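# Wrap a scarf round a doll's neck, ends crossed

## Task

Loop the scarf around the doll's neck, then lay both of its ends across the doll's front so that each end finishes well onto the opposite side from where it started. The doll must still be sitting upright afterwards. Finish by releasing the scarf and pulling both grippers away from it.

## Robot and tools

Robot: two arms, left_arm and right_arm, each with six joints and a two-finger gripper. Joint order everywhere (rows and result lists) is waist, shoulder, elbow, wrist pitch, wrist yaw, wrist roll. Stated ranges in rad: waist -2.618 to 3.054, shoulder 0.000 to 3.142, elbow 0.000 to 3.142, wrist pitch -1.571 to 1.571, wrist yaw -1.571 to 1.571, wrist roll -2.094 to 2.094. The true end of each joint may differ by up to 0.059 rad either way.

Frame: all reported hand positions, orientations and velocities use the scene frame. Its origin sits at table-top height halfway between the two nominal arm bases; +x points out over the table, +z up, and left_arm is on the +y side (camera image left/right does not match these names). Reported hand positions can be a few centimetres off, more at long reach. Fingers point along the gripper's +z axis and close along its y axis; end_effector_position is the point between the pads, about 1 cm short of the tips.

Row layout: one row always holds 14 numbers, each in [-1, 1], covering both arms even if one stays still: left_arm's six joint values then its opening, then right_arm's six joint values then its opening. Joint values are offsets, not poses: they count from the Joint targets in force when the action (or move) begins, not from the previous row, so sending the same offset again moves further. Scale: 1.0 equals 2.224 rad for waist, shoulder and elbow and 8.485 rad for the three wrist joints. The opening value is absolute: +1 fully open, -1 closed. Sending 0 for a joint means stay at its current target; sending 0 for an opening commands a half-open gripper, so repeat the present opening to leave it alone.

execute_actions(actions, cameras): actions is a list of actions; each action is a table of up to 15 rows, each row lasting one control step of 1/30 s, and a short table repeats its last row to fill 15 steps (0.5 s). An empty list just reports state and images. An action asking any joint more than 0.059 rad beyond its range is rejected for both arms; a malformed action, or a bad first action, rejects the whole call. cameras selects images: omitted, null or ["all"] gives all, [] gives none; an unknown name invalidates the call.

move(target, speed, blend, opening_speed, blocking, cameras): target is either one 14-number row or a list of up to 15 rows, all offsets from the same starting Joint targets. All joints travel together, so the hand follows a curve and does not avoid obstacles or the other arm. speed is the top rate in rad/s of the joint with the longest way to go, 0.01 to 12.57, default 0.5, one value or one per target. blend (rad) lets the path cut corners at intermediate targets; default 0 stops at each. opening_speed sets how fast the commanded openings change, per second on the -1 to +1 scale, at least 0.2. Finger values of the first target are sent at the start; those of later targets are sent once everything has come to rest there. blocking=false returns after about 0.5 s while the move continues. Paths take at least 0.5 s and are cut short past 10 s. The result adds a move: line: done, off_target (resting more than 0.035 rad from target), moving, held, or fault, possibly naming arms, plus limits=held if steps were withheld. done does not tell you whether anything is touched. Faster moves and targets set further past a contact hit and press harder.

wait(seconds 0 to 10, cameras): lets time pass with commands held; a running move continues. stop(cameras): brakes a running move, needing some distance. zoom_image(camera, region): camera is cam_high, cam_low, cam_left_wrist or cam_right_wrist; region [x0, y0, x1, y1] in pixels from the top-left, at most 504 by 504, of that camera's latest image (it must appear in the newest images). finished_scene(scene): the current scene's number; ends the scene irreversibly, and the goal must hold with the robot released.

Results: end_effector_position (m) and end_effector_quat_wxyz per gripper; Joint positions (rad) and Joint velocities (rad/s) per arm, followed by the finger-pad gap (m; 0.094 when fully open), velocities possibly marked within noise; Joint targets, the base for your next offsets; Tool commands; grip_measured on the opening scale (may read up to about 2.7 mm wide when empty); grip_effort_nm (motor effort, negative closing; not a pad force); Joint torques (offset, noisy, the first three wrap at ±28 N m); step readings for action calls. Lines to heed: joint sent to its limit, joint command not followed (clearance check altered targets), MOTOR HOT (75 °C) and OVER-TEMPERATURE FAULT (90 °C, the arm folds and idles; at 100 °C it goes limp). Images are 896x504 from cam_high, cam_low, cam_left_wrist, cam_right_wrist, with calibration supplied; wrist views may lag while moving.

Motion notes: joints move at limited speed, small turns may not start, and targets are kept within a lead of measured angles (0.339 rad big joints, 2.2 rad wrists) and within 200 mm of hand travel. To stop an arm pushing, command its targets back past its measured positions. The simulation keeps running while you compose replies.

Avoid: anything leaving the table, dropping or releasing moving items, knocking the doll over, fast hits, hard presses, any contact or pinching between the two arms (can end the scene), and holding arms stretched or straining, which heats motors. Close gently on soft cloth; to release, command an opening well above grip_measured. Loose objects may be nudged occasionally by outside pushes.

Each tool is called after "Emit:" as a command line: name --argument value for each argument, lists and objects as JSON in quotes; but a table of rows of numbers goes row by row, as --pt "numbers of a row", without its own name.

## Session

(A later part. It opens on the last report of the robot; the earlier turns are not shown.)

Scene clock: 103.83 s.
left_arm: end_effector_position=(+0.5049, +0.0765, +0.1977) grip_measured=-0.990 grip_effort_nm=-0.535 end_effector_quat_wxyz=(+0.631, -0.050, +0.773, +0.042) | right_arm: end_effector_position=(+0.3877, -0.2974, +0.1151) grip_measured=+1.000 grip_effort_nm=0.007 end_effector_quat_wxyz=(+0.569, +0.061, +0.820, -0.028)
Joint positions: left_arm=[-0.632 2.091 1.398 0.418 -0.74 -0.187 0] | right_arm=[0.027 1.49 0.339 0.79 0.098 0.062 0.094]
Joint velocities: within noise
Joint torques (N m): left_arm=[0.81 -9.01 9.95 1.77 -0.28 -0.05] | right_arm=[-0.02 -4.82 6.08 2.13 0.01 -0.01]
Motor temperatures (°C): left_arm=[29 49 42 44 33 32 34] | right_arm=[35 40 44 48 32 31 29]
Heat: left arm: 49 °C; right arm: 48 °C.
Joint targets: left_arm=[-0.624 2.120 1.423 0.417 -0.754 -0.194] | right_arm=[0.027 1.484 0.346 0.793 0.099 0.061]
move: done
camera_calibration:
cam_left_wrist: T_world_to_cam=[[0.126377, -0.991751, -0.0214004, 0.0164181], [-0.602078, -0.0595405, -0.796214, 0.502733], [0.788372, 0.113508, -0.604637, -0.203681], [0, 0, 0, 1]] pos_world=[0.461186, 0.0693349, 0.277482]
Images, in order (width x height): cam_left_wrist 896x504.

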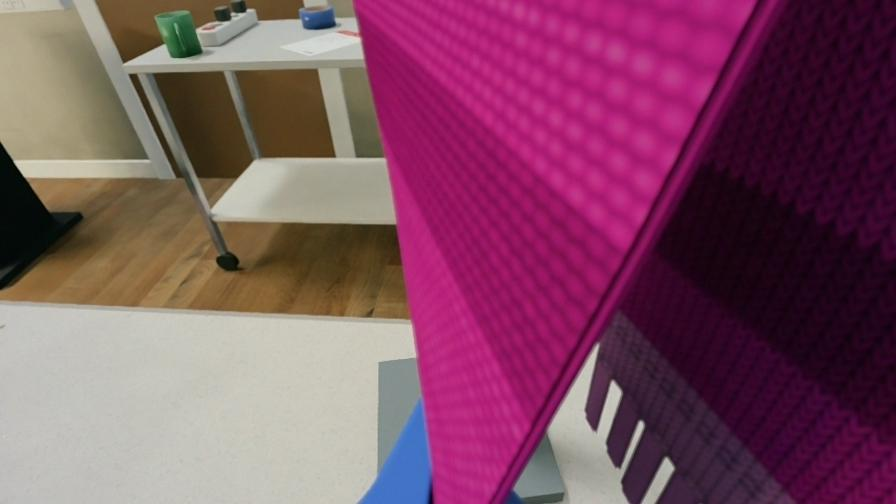

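Emit:
move --target '[0.1322,-0.1835,-0.1295,-0.0047,0.0417,0.0134,-1,0.1745,0.1506,0.3575,-0.043,-0.0671,-0.0207,1]' --speed 0.4

Scene clock: 132.03 s.
left_arm: end_effector_position=(+0.4961, +0.2104, +0.2653) grip_measured=-0.990 grip_effort_nm=-0.530 end_effector_quat_wxyz=(+0.643, -0.037, +0.764, +0.024) | right_arm: end_effector_position=(+0.4691, -0.0074, +0.2343) grip_measured=+1.000 grip_effort_nm=0.007 end_effector_quat_wxyz=(+0.572, -0.316, +0.712, +0.258)
Joint positions: left_arm=[-0.335 1.738 1.153 0.396 -0.411 -0.087 0] | right_arm=[0.415 1.797 1.118 0.439 -0.461 -0.103 0.094]
Joint velocities: within noise
Joint torques (N m): left_arm=[0.42 -10.55 6.71 1.77 0.02 0.11] | right_arm=[0.02 -6.95 9.22 1.9 -0.14 -0.13]
Motor temperatures (°C): left_arm=[29 48 43 46 33 32 34] | right_arm=[35 41 44 48 32 31 29]
Heat: left arm: 48 °C; right arm: 48 °C.
Joint targets: left_arm=[-0.330 1.712 1.135 0.377 -0.400 -0.080] | right_arm=[0.415 1.819 1.141 0.428 -0.470 -0.115]
move: done
camera_calibration:
cam_left_wrist: T_world_to_cam=[[0.0846902, -0.996359, -0.00979297, 0.170351], [-0.57937, -0.0412455, -0.81402, 0.548962], [0.810653, 0.0746133, -0.580754, -0.180255], [0, 0, 0, 1]] pos_world=[0.44975, 0.205822, 0.343851]
cam_right_wrist: T_world_to_cam=[[0.750295, -0.660243, -0.0337191, -0.345046], [-0.417155, -0.433251, -0.798921, 0.41951], [0.512873, 0.613493, -0.60049, -0.00917476], [0, 0, 0, 1]] pos_world=[0.438592, -0.0404322, 0.318012]

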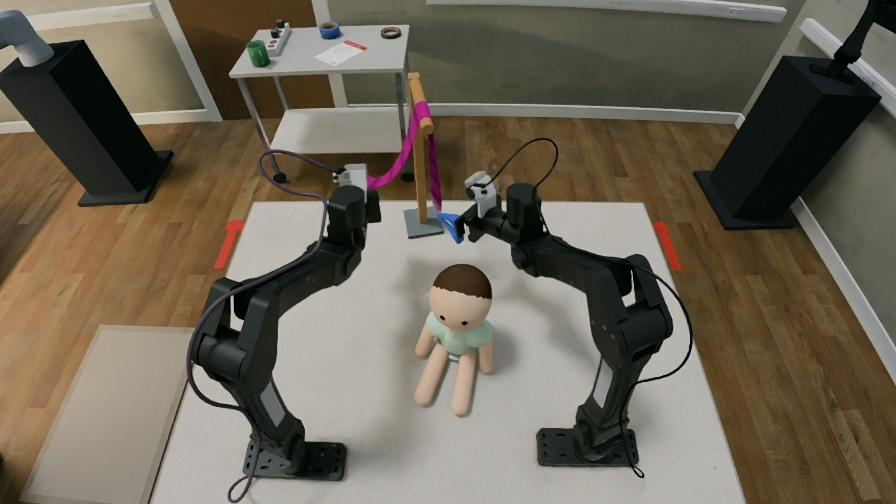

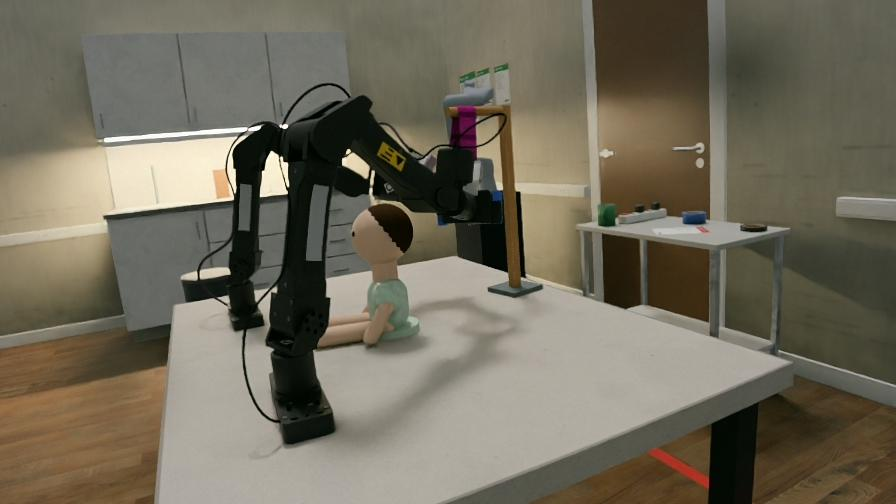

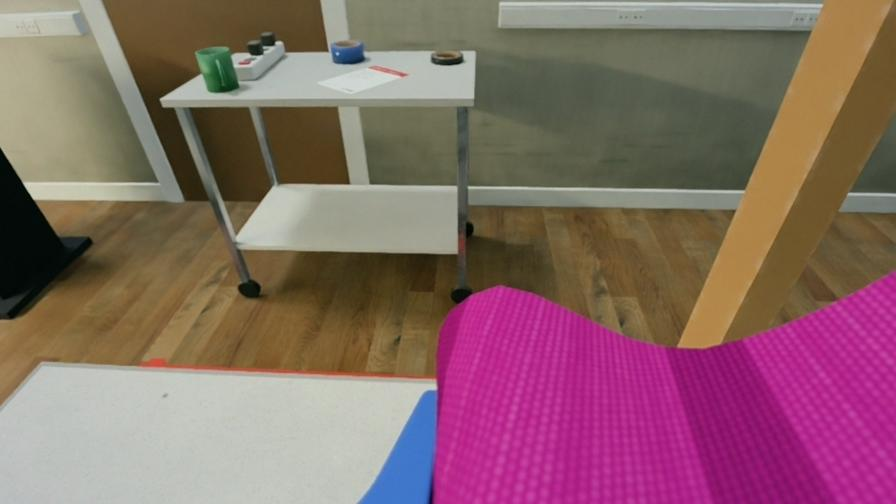

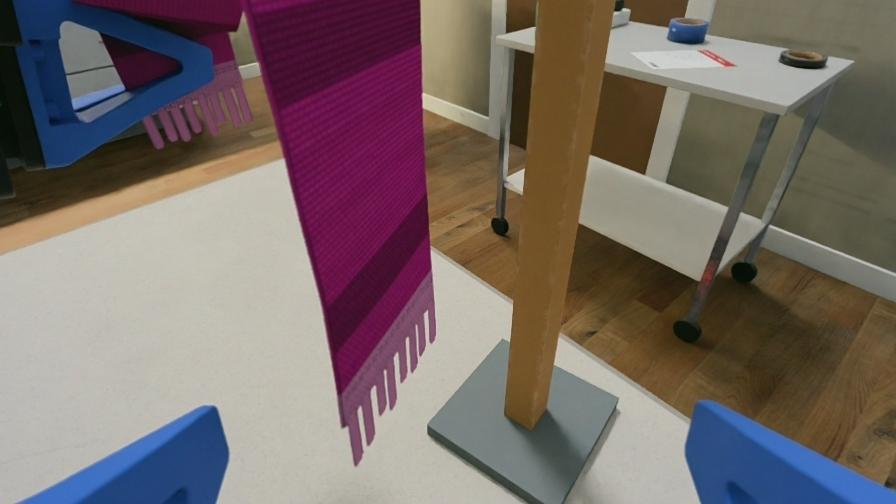

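Emit:
move --target '[0,0,0,0,0,0,-1,0.0396,0.0967,0.0962,0.0001,0.0099,0.0024,1]' --speed 0.2

Scene clock: 149.33 s.
left_arm: end_effector_position=(+0.4961, +0.2103, +0.2651) grip_measured=-0.990 grip_effort_nm=-0.535 end_effector_quat_wxyz=(+0.643, -0.036, +0.765, +0.024) | right_arm: end_effector_position=(+0.5012, +0.0466, +0.2118) grip_measured=+1.000 grip_effort_nm=0.002 end_effector_quat_wxyz=(+0.566, -0.328, +0.711, +0.257)
Joint positions: left_arm=[-0.335 1.738 1.153 0.395 -0.41 -0.086 0] | right_arm=[0.5 2.011 1.328 0.436 -0.392 -0.103 0.094]
Joint velocities: within noise
Joint torques (N m): left_arm=[0.36 -10.59 6.76 1.77 0.08 0.11] | right_arm=[0.27 -8.75 9.59 2 -0.02 0.1]
Motor temperatures (°C): left_arm=[29 48 42 46 33 31 34] | right_arm=[35 41 45 49 32 31 29]
Heat: left arm: 48 °C; right arm: 49 °C.
Joint targets: left_arm=[-0.330 1.712 1.135 0.377 -0.401 -0.080] | right_arm=[0.503 2.034 1.355 0.429 -0.386 -0.094]
move: done
camera_calibration:
cam_left_wrist: T_world_to_cam=[[0.0838533, -0.996422, -0.0105295, 0.170782], [-0.580334, -0.0402424, -0.813384, 0.548773], [0.81005, 0.0743155, -0.581632, -0.179862], [0, 0, 0, 1]] pos_world=[0.449848, 0.205622, 0.343548]
cam_right_wrist: T_world_to_cam=[[0.762123, -0.647073, -0.0215651, -0.343375], [-0.40911, -0.4555, -0.790663, 0.433554], [0.501794, 0.611405, -0.611871, -0.0641188], [0, 0, 0, 1]] pos_world=[0.47124, 0.0144979, 0.296158]

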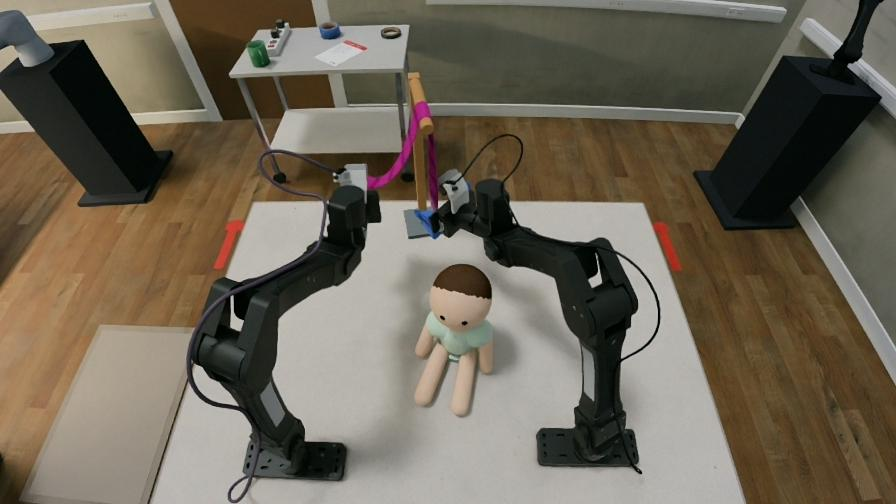

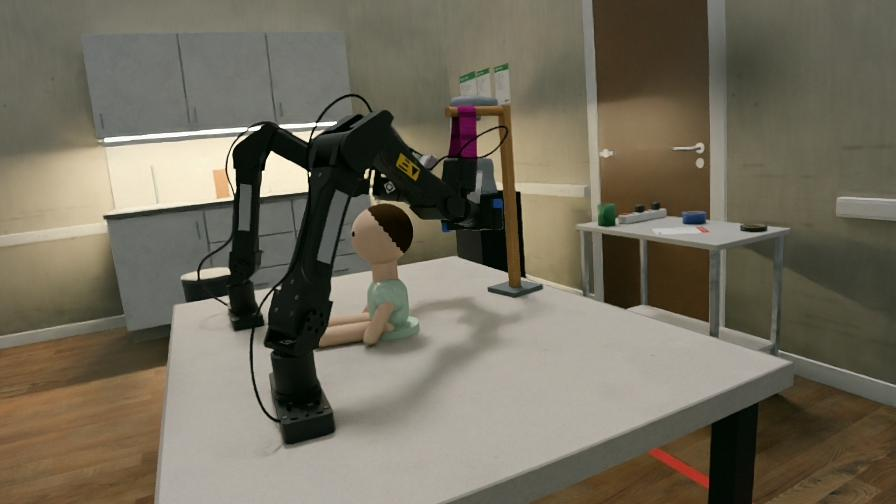

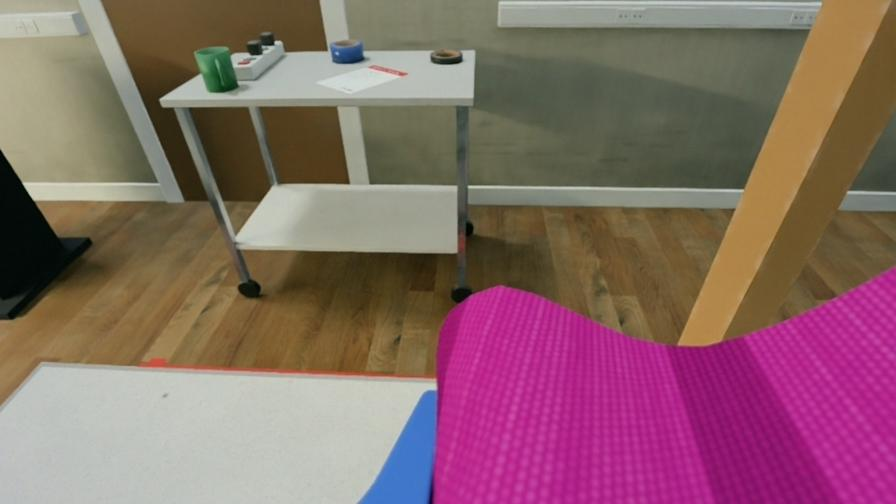

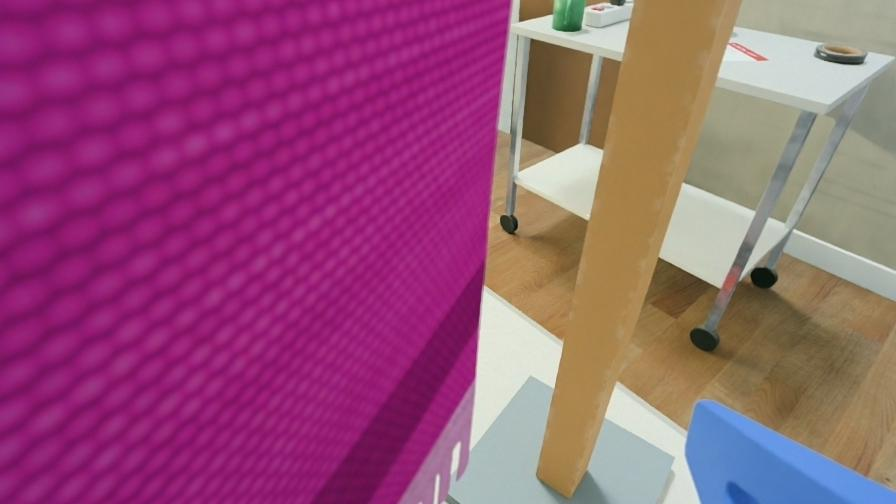

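Emit:
move --target '[0,0,0,0,0,0,-1,0,0,0,0,0,0,-1]' --opening_speed 0.8 --cameras '["cam_right_wrist","cam_low"]'

Scene clock: 158.07 s.
left_arm: end_effector_position=(+0.4961, +0.2102, +0.2651) grip_measured=-0.990 grip_effort_nm=-0.530 end_effector_quat_wxyz=(+0.643, -0.036, +0.765, +0.024) | right_arm: end_effector_position=(+0.5014, +0.0464, +0.2118) grip_measured=-0.982 grip_effort_nm=-0.940 end_effector_quat_wxyz=(+0.567, -0.328, +0.711, +0.256)
Joint positions: left_arm=[-0.335 1.738 1.153 0.395 -0.41 -0.086 0] | right_arm=[0.5 2.011 1.328 0.436 -0.39 -0.103 0.001]
Joint velocities: within noise
Joint torques (N m): left_arm=[0.53 -10.77 6.78 1.79 0.05 0.07] | right_arm=[0.28 -8.73 9.59 2 -0.03 0.1]
Motor temperatures (°C): left_arm=[29 48 41 46 33 31 34] | right_arm=[35 42 46 50 32 31 29]
Heat: left arm: 48 °C; right arm: 50 °C.
Joint targets: left_arm=[-0.330 1.712 1.135 0.377 -0.400 -0.080] | right_arm=[0.503 2.034 1.355 0.429 -0.386 -0.094]
move: done
camera_calibration:
cam_right_wrist: T_world_to_cam=[[0.761413, -0.647918, -0.0212756, -0.343258], [-0.409526, -0.455303, -0.790562, 0.433713], [0.502532, 0.610657, -0.612013, -0.0644046], [0, 0, 0, 1]] pos_world=[0.471343, 0.0143968, 0.296157]
Images, in order (width x height): cam_low 896x504, cam_right_wrist 896x504.

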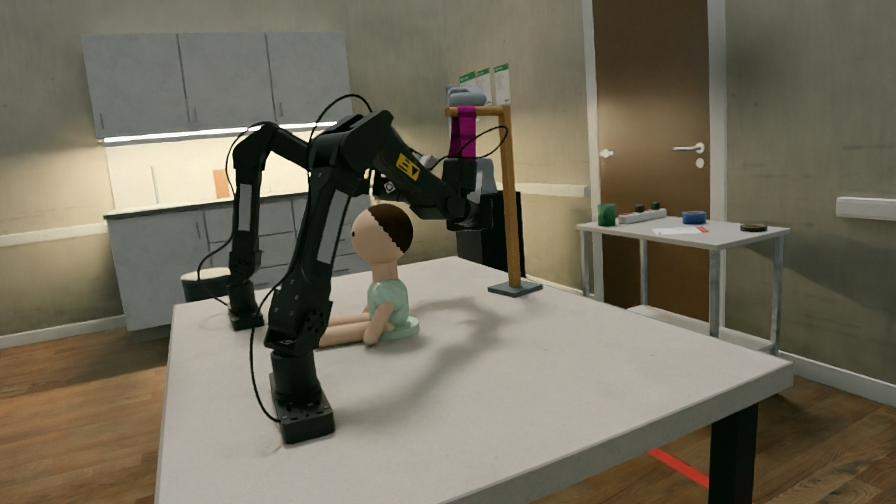

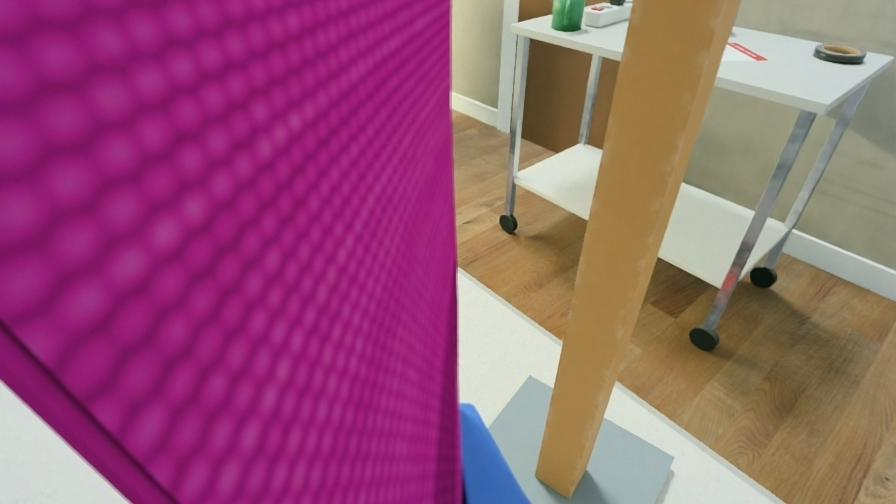

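Emit:
move --target '[0.009,-0.0342,0.3116,-0.0906,0.0118,0.0024,-1,-0.0985,-0.2095,0.1812,-0.0965,0.0783,0.0176,-1]' --speed 0.4

Scene clock: 177.37 s.
left_arm: end_effector_position=(+0.4721, +0.2096, +0.4416) grip_measured=-0.990 grip_effort_nm=-0.530 end_effector_quat_wxyz=(+0.630, +0.000, +0.777, +0.001) | right_arm: end_effector_position=(+0.4937, -0.2009, +0.4436) grip_measured=-0.982 grip_effort_nm=-0.940 end_effector_quat_wxyz=(+0.624, +0.007, +0.781, -0.017)
Joint positions: left_arm=[-0.319 1.655 1.808 -0.373 -0.31 -0.066 0] | right_arm=[0.287 1.589 1.739 -0.38 0.27 0.044 0.001]
Joint velocities: within noise
Joint torques (N m): left_arm=[0.83 -9.09 9.62 1.79 0.03 0.09] | right_arm=[-0.29 -8.55 8.85 1.99 0.09 0.12]
Motor temperatures (°C): left_arm=[29 49 42 47 33 31 34] | right_arm=[35 43 47 50 32 31 30]
Heat: left arm: 49 °C; right arm: 50 °C.
Joint targets: left_arm=[-0.310 1.636 1.828 -0.392 -0.300 -0.060] | right_arm=[0.284 1.568 1.758 -0.389 0.278 0.055]
move: done
camera_calibration:
cam_left_wrist: T_world_to_cam=[[-0.00189596, -0.999753, -0.022127, 0.220345], [-0.60976, 0.0186933, -0.792365, 0.670744], [0.792584, 0.0119899, -0.609645, -0.0240839], [0, 0, 0, 1]] pos_world=[0.428499, 0.208041, 0.521667]
cam_right_wrist: T_world_to_cam=[[-0.0232434, -0.999675, -0.0104797, -0.18082], [-0.605985, 0.0224255, -0.79516, 0.696225], [0.795136, -0.0121317, -0.60631, -0.0398262], [0, 0, 0, 1]] pos_world=[0.449367, -0.196858, 0.527568]

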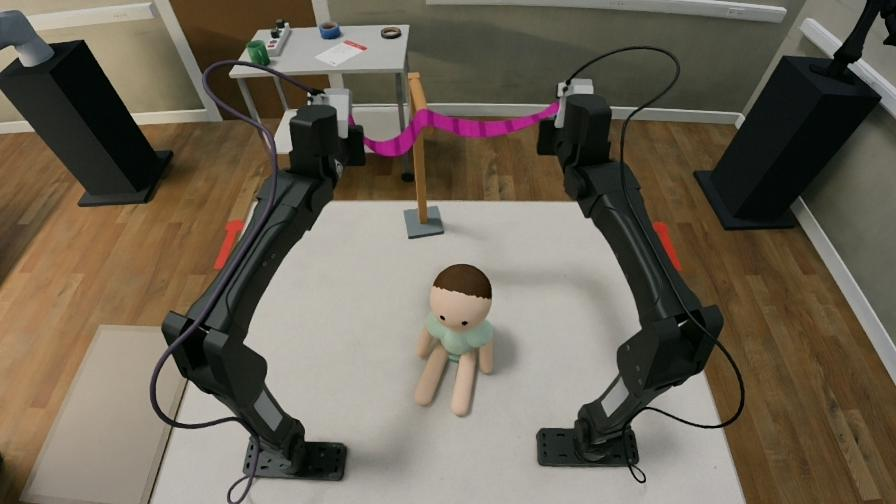

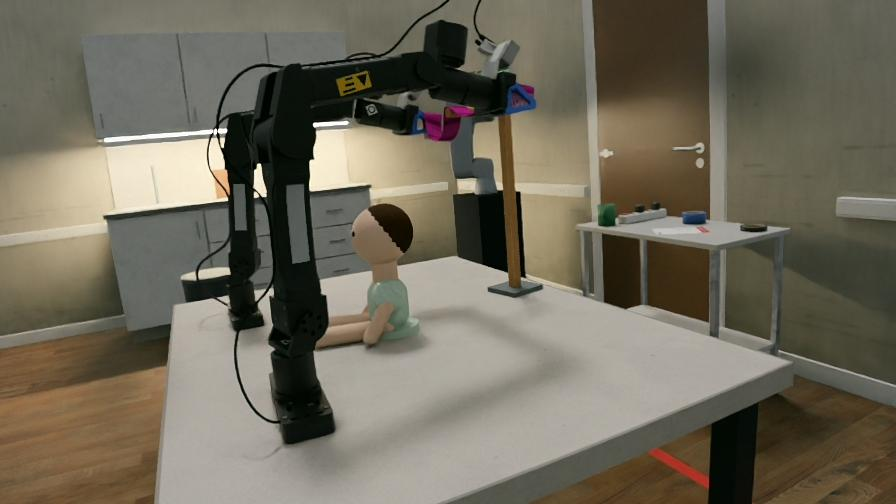

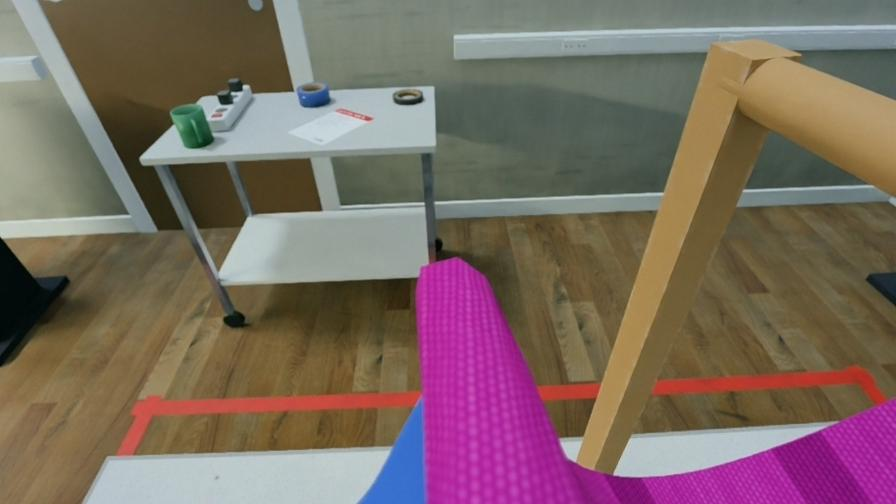

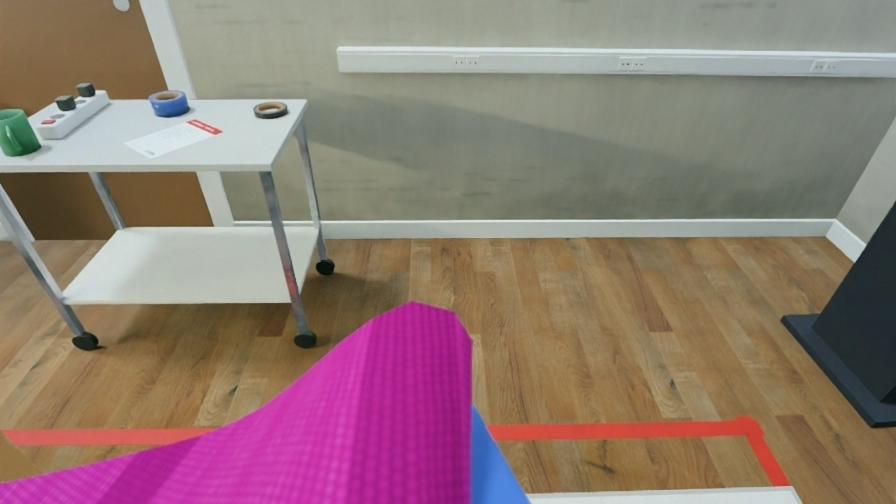

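Emit:
move --target '[-0.0751,-0.1947,-0.1605,-0.009,-0.0189,-0.0035,-1,0.0697,-0.1942,-0.1448,-0.0131,0.0179,0.0033,-1]' --speed 0.35

Scene clock: 186.47 s.
left_arm: end_effector_position=(+0.3407, +0.2163, +0.4655) grip_measured=-0.990 grip_effort_nm=-0.535 end_effector_quat_wxyz=(+0.649, +0.003, +0.760, -0.006) | right_arm: end_effector_position=(+0.3613, -0.2049, +0.4624) grip_measured=-0.982 grip_effort_nm=-0.940 end_effector_quat_wxyz=(+0.640, +0.012, +0.768, -0.016)
Joint positions: left_arm=[-0.469 1.214 1.489 -0.449 -0.447 -0.082 0] | right_arm=[0.434 1.15 1.443 -0.491 0.421 0.072 0.001]
Joint velocities: within noise
Joint torques (N m): left_arm=[-0.59 -4.26 6.23 1.78 -0.19 -0.06] | right_arm=[0.5 -3.56 6.17 1.96 0.11 0.12]
Motor temperatures (°C): left_arm=[29 49 43 46 33 31 34] | right_arm=[35 43 46 49 32 31 30]
Heat: left arm: 49 °C; right arm: 49 °C.
Joint targets: left_arm=[-0.477 1.202 1.471 -0.468 -0.461 -0.089] | right_arm=[0.439 1.136 1.436 -0.501 0.430 0.083]
move: done
camera_calibration:
cam_left_wrist: T_world_to_cam=[[-0.0144061, -0.999791, -0.0145113, 0.228054], [-0.568117, 0.0201271, -0.822701, 0.608983], [0.822821, -0.0036078, -0.568289, 0.0683917], [0, 0, 0, 1]] pos_world=[0.292985, 0.215996, 0.543187]
cam_right_wrist: T_world_to_cam=[[-0.0293665, -0.999403, -0.0181953, -0.181948], [-0.572432, 0.0317374, -0.819338, 0.631916], [0.819426, -0.0136456, -0.573022, 0.0522743], [0, 0, 0, 1]] pos_world=[0.313551, -0.201181, 0.544396]

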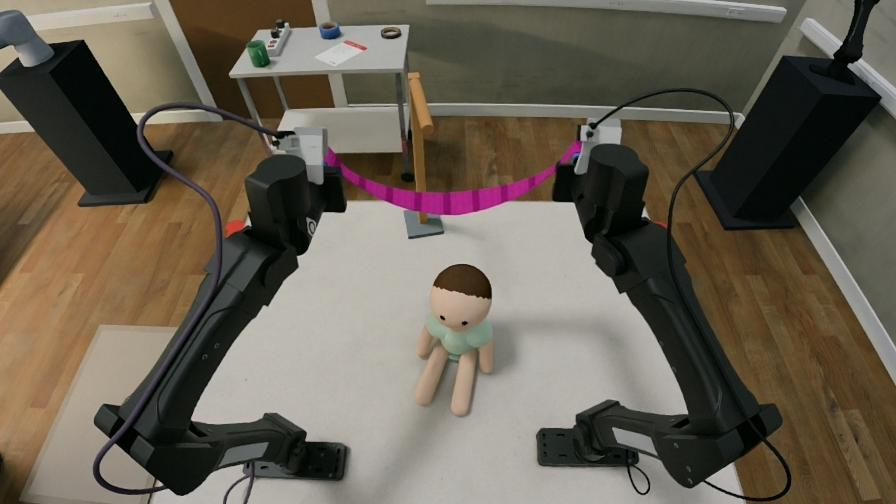

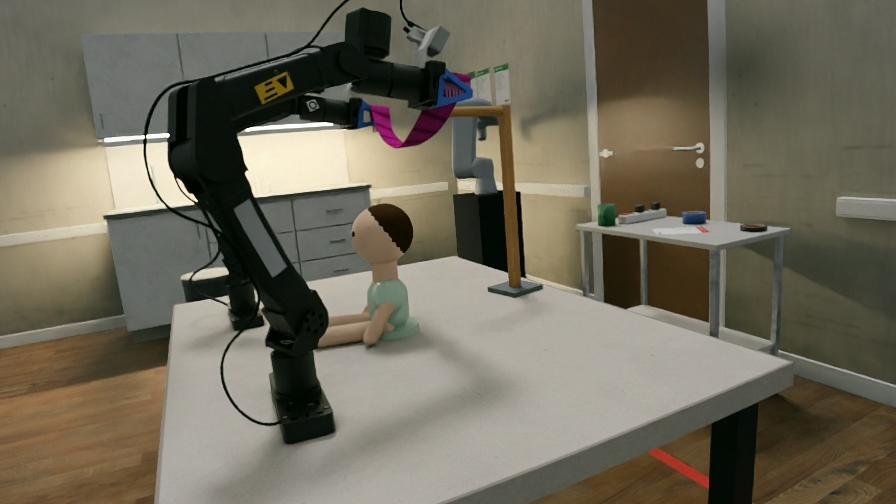

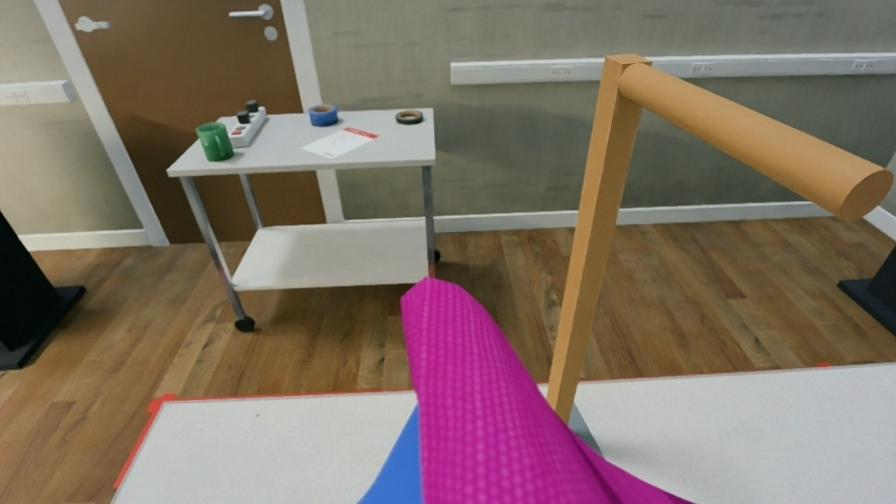

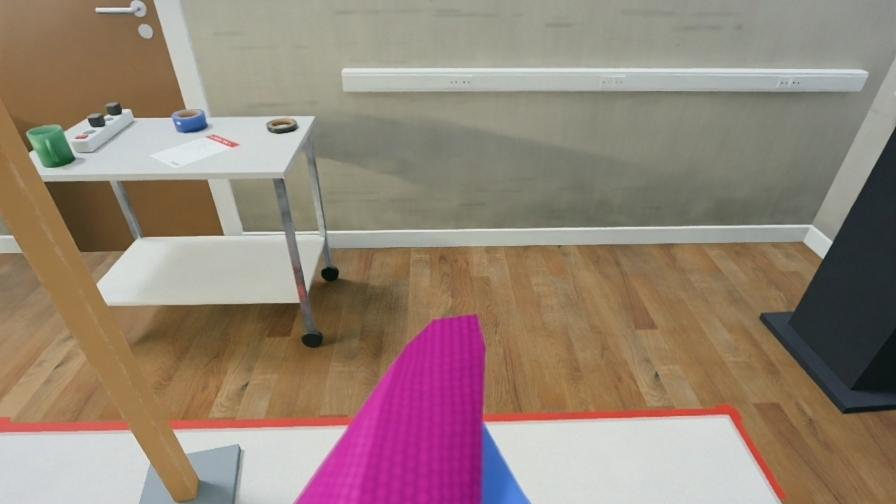

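Emit:
move --pt "0.0333 0.0854 -0.1358 0.0579 0.0084 0.0015 -1 -0.1241 0.0153 -0.1902 0.054 -0.0318 -0.0062 -1" --pt "0.0333 0.1416 -0.3197 0.1208 0.0084 0.0015 -1 -0.1241 0.0625 -0.3903 0.1188 -0.0318 -0.0062 -1" --speed 0.4

Scene clock: 205.90 s.
left_arm: end_effector_position=(+0.4169, +0.1986, +0.2373) grip_measured=-0.990 grip_effort_nm=-0.535 end_effector_quat_wxyz=(+0.648, -0.004, +0.762, -0.006) | right_arm: end_effector_position=(+0.4122, -0.2524, +0.2300) grip_measured=-0.982 grip_effort_nm=-0.940 end_effector_quat_wxyz=(+0.632, +0.021, +0.774, -0.012)
Joint positions: left_arm=[-0.411 1.504 0.772 0.556 -0.399 -0.082 0] | right_arm=[0.167 1.268 0.572 0.492 0.165 0.042 0.001]
Joint velocities: within noise
Joint torques (N m): left_arm=[0.77 -4.94 6.86 1.94 0.03 0.04] | right_arm=[-0.42 -3.32 6.82 2.32 -0.05 -0.13]
Motor temperatures (°C): left_arm=[29 46 42 47 33 31 34] | right_arm=[35 41 44 49 32 31 31]
Heat: left arm: 47 °C; right arm: 49 °C.
Joint targets: left_arm=[-0.403 1.518 0.760 0.557 -0.389 -0.077] | right_arm=[0.163 1.275 0.568 0.507 0.160 0.031]
move: done
camera_calibration:
cam_left_wrist: T_world_to_cam=[[-0.0041225, -0.999968, -0.00690244, 0.202101], [-0.572093, 0.00801975, -0.820149, 0.468358], [0.820178, 0.000567771, -0.572108, -0.122778], [0, 0, 0, 1]] pos_world=[0.369478, 0.198408, 0.315276]
cam_right_wrist: T_world_to_cam=[[-0.0399208, -0.998567, -0.0356282, -0.223492], [-0.588229, 0.0523095, -0.807001, 0.481085], [0.807708, -0.0112585, -0.589475, -0.114033], [0, 0, 0, 1]] pos_world=[0.366171, -0.249621, 0.313054]

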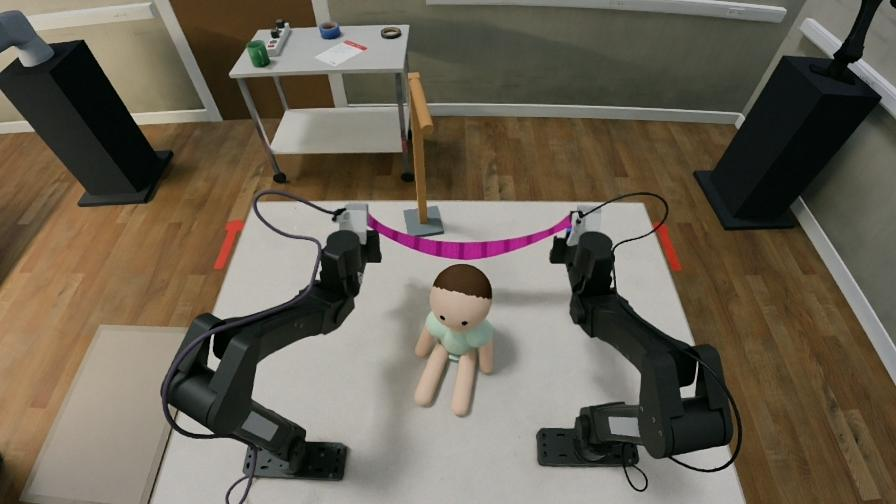

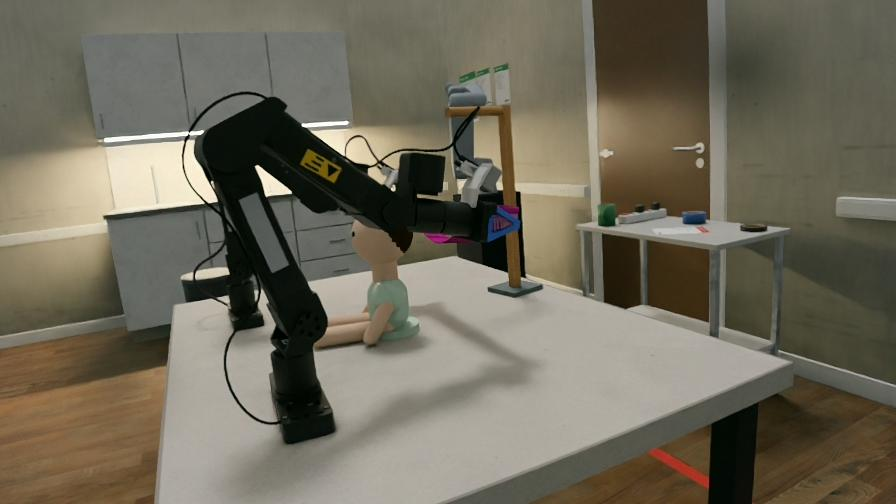

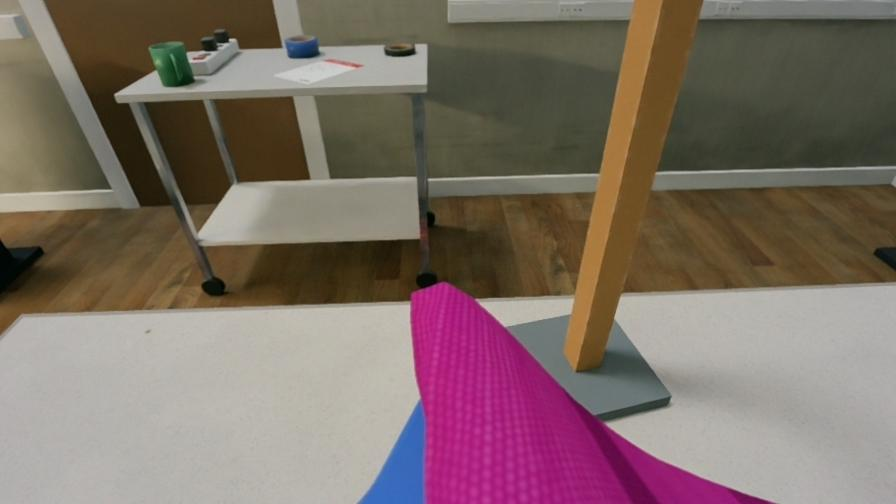

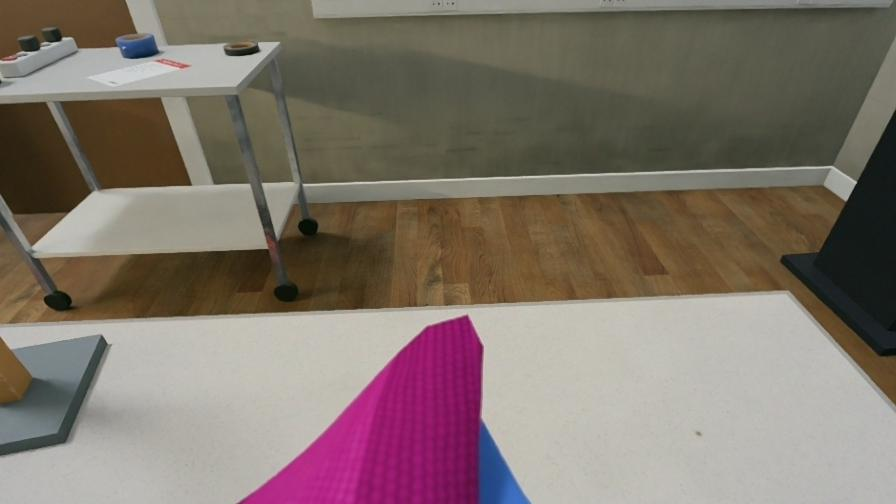

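Emit:
move --pt "0 0.0625 -0.0477 0.029 0 0 -1 0 0.0719 -0.0576 0.0339 0 0 -1" --pt "-0.1767 -0.179 -0.2068 0.0072 -0.0467 -0.008 -1 0.1259 -0.2361 -0.1713 -0.017 0.0318 0.0064 -1" --speed 0.3

Scene clock: 222.03 s.
left_arm: end_effector_position=(+0.2818, +0.1815, +0.1992) grip_measured=-0.990 grip_effort_nm=-0.530 end_effector_quat_wxyz=(+0.660, -0.002, +0.752, -0.005) | right_arm: end_effector_position=(+0.3047, -0.2270, +0.1948) grip_measured=-0.982 grip_effort_nm=-0.935 end_effector_quat_wxyz=(+0.641, +0.011, +0.767, -0.014)
Joint positions: left_arm=[-0.787 1.135 0.315 0.638 -0.771 -0.137 0] | right_arm=[0.437 0.764 0.195 0.373 0.421 0.074 0.001]
Joint velocities: within noise
Joint torques (N m): left_arm=[-0.69 -3.52 6.22 1.64 -0.28 -0.04] | right_arm=[0.5 -1.26 6.72 1.98 0.11 0.13]
Motor temperatures (°C): left_arm=[29 46 41 49 33 31 34] | right_arm=[35 41 43 49 32 30 31]
Heat: left arm: 49 °C; right arm: 49 °C.
Joint targets: left_arm=[-0.796 1.119 0.300 0.618 -0.786 -0.145] | right_arm=[0.443 0.750 0.187 0.363 0.430 0.085]
move: done
camera_calibration:
cam_left_wrist: T_world_to_cam=[[-0.00549153, -0.999927, -0.010766, 0.185338], [-0.545931, 0.012018, -0.837744, 0.355365], [0.837812, 0.00127698, -0.545957, -0.0440493], [0, 0, 0, 1]] pos_world=[0.231928, 0.18111, 0.275652]
cam_right_wrist: T_world_to_cam=[[-0.0261324, -0.999445, -0.0206779, -0.211016], [-0.57073, 0.0318989, -0.820518, 0.380788], [0.820722, -0.0096406, -0.571247, -0.0547487], [0, 0, 0, 1]] pos_world=[0.256747, -0.223573, 0.276805]

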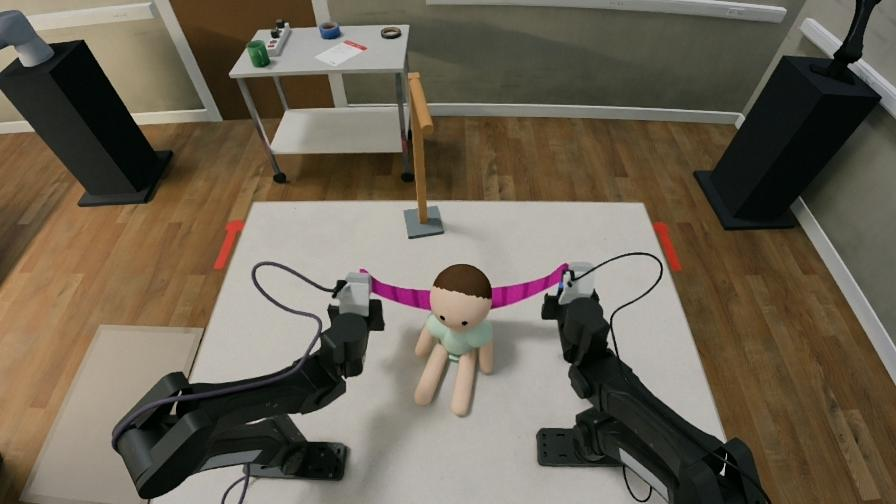

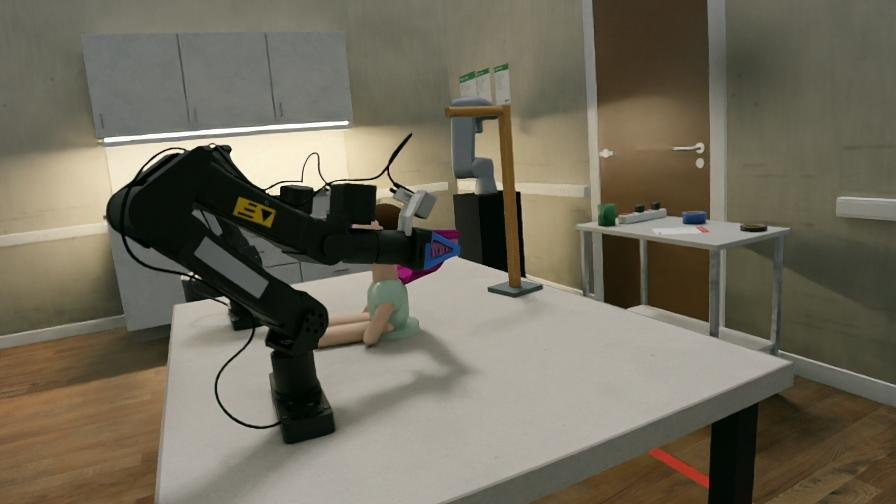

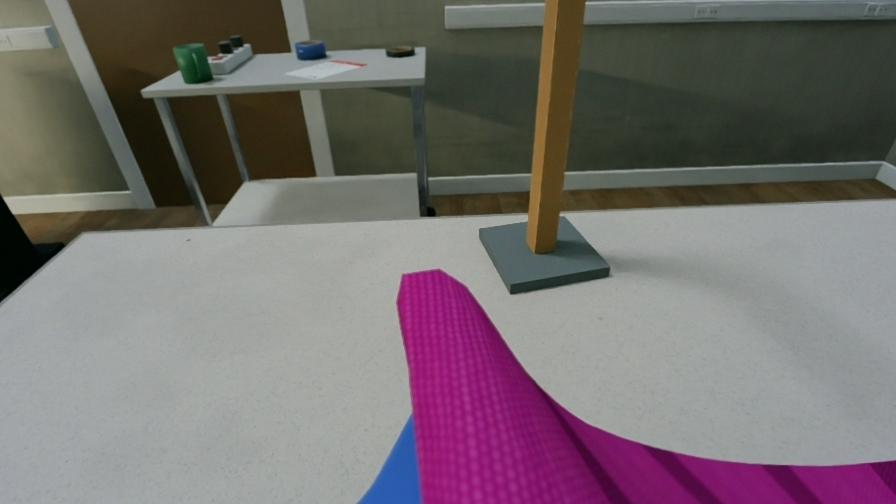

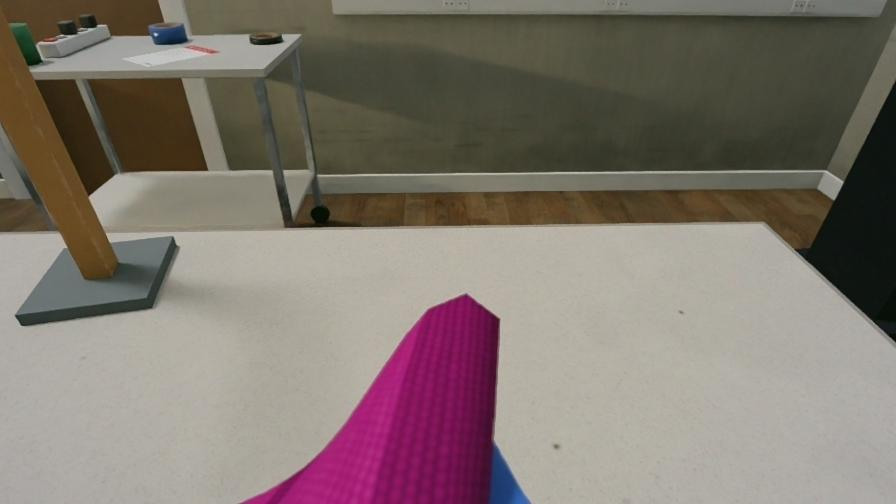

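Emit:
move --target '[-0.1434,-0.1183,-0.0135,-0.0509,0.0926,0.0171,-1,-0.063,0.1542,0.0567,0.0255,-0.0159,-0.0032,-1]' --speed 0.4

Scene clock: 237.63 s.
left_arm: end_effector_position=(+0.1166, +0.0324, +0.1584) grip_measured=-0.990 grip_effort_nm=-0.530 end_effector_quat_wxyz=(+0.479, +0.429, +0.708, -0.291) | right_arm: end_effector_position=(+0.3496, -0.2339, +0.1829) grip_measured=-0.982 grip_effort_nm=-0.940 end_effector_quat_wxyz=(+0.624, +0.017, +0.781, -0.014)
Joint positions: left_arm=[-1.107 0.871 0.286 0.204 -0.013 -0.006 0] | right_arm=[0.309 1.086 0.287 0.565 0.3 0.069 0.001]
Joint velocities: within noise
Joint torques (N m): left_arm=[-0.55 -2.17 6.83 1.79 0.11 0.1] | right_arm=[-0.57 -1.55 9.16 2.27 -0.02 -0.13]
Motor temperatures (°C): left_arm=[29 45 40 47 33 31 34] | right_arm=[35 40 44 50 32 30 31]
Heat: left arm: 47 °C; right arm: 50 °C.
Joint targets: left_arm=[-1.115 0.856 0.270 0.186 0.000 0.000] | right_arm=[0.303 1.093 0.313 0.579 0.295 0.058]
move: done
camera_calibration:
cam_left_wrist: T_world_to_cam=[[-0.889764, -0.456054, -0.0182717, 0.121519], [-0.324924, 0.661027, -0.676363, 0.160508], [0.320536, -0.595867, -0.736342, 0.182003], [0, 0, 0, 1]] pos_world=[0.101938, 0.0577687, 0.244799]
cam_right_wrist: T_world_to_cam=[[-0.036025, -0.998983, -0.0271065, -0.212131], [-0.606902, 0.0434193, -0.79359, 0.407219], [0.79396, -0.0121381, -0.607849, -0.0829752], [0, 0, 0, 1]] pos_world=[0.305379, -0.230603, 0.266978]

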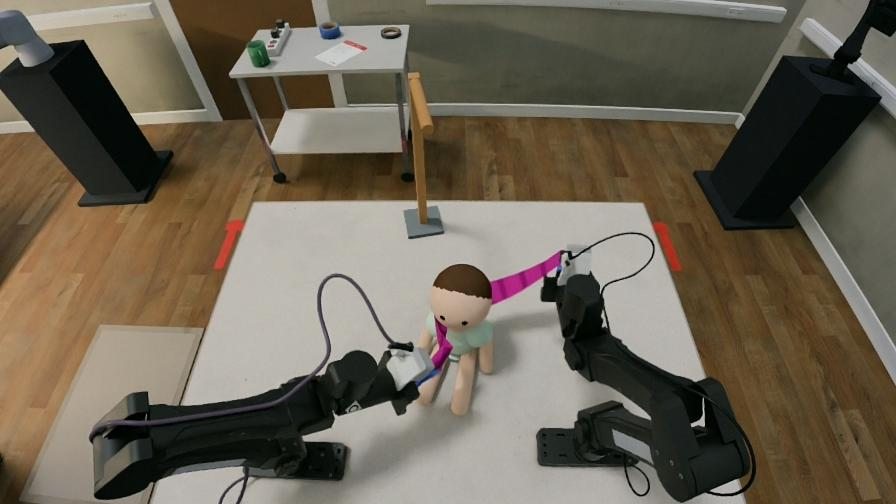

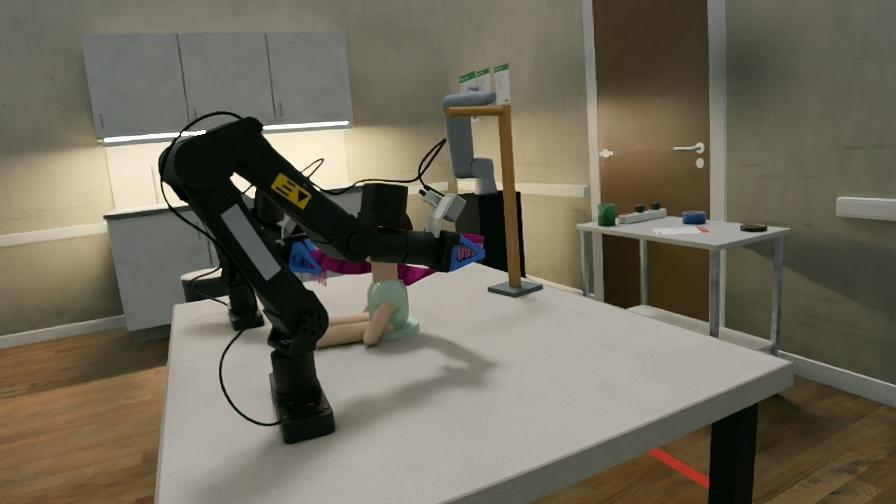

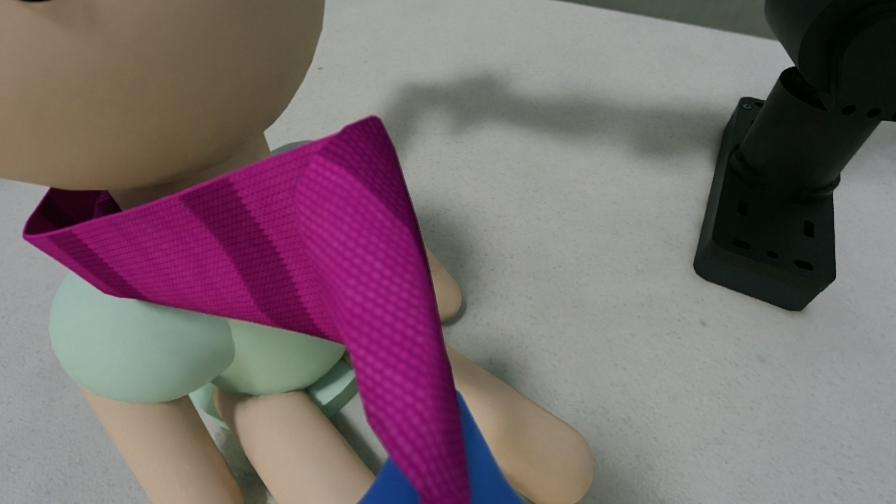

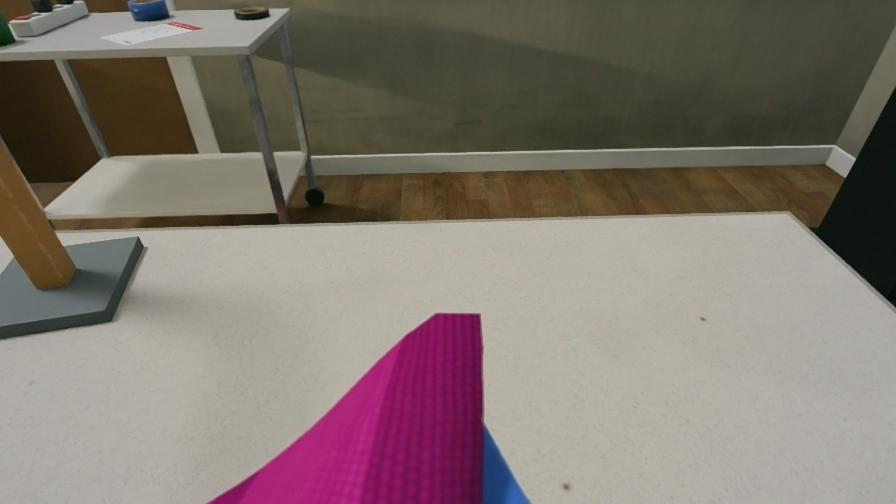

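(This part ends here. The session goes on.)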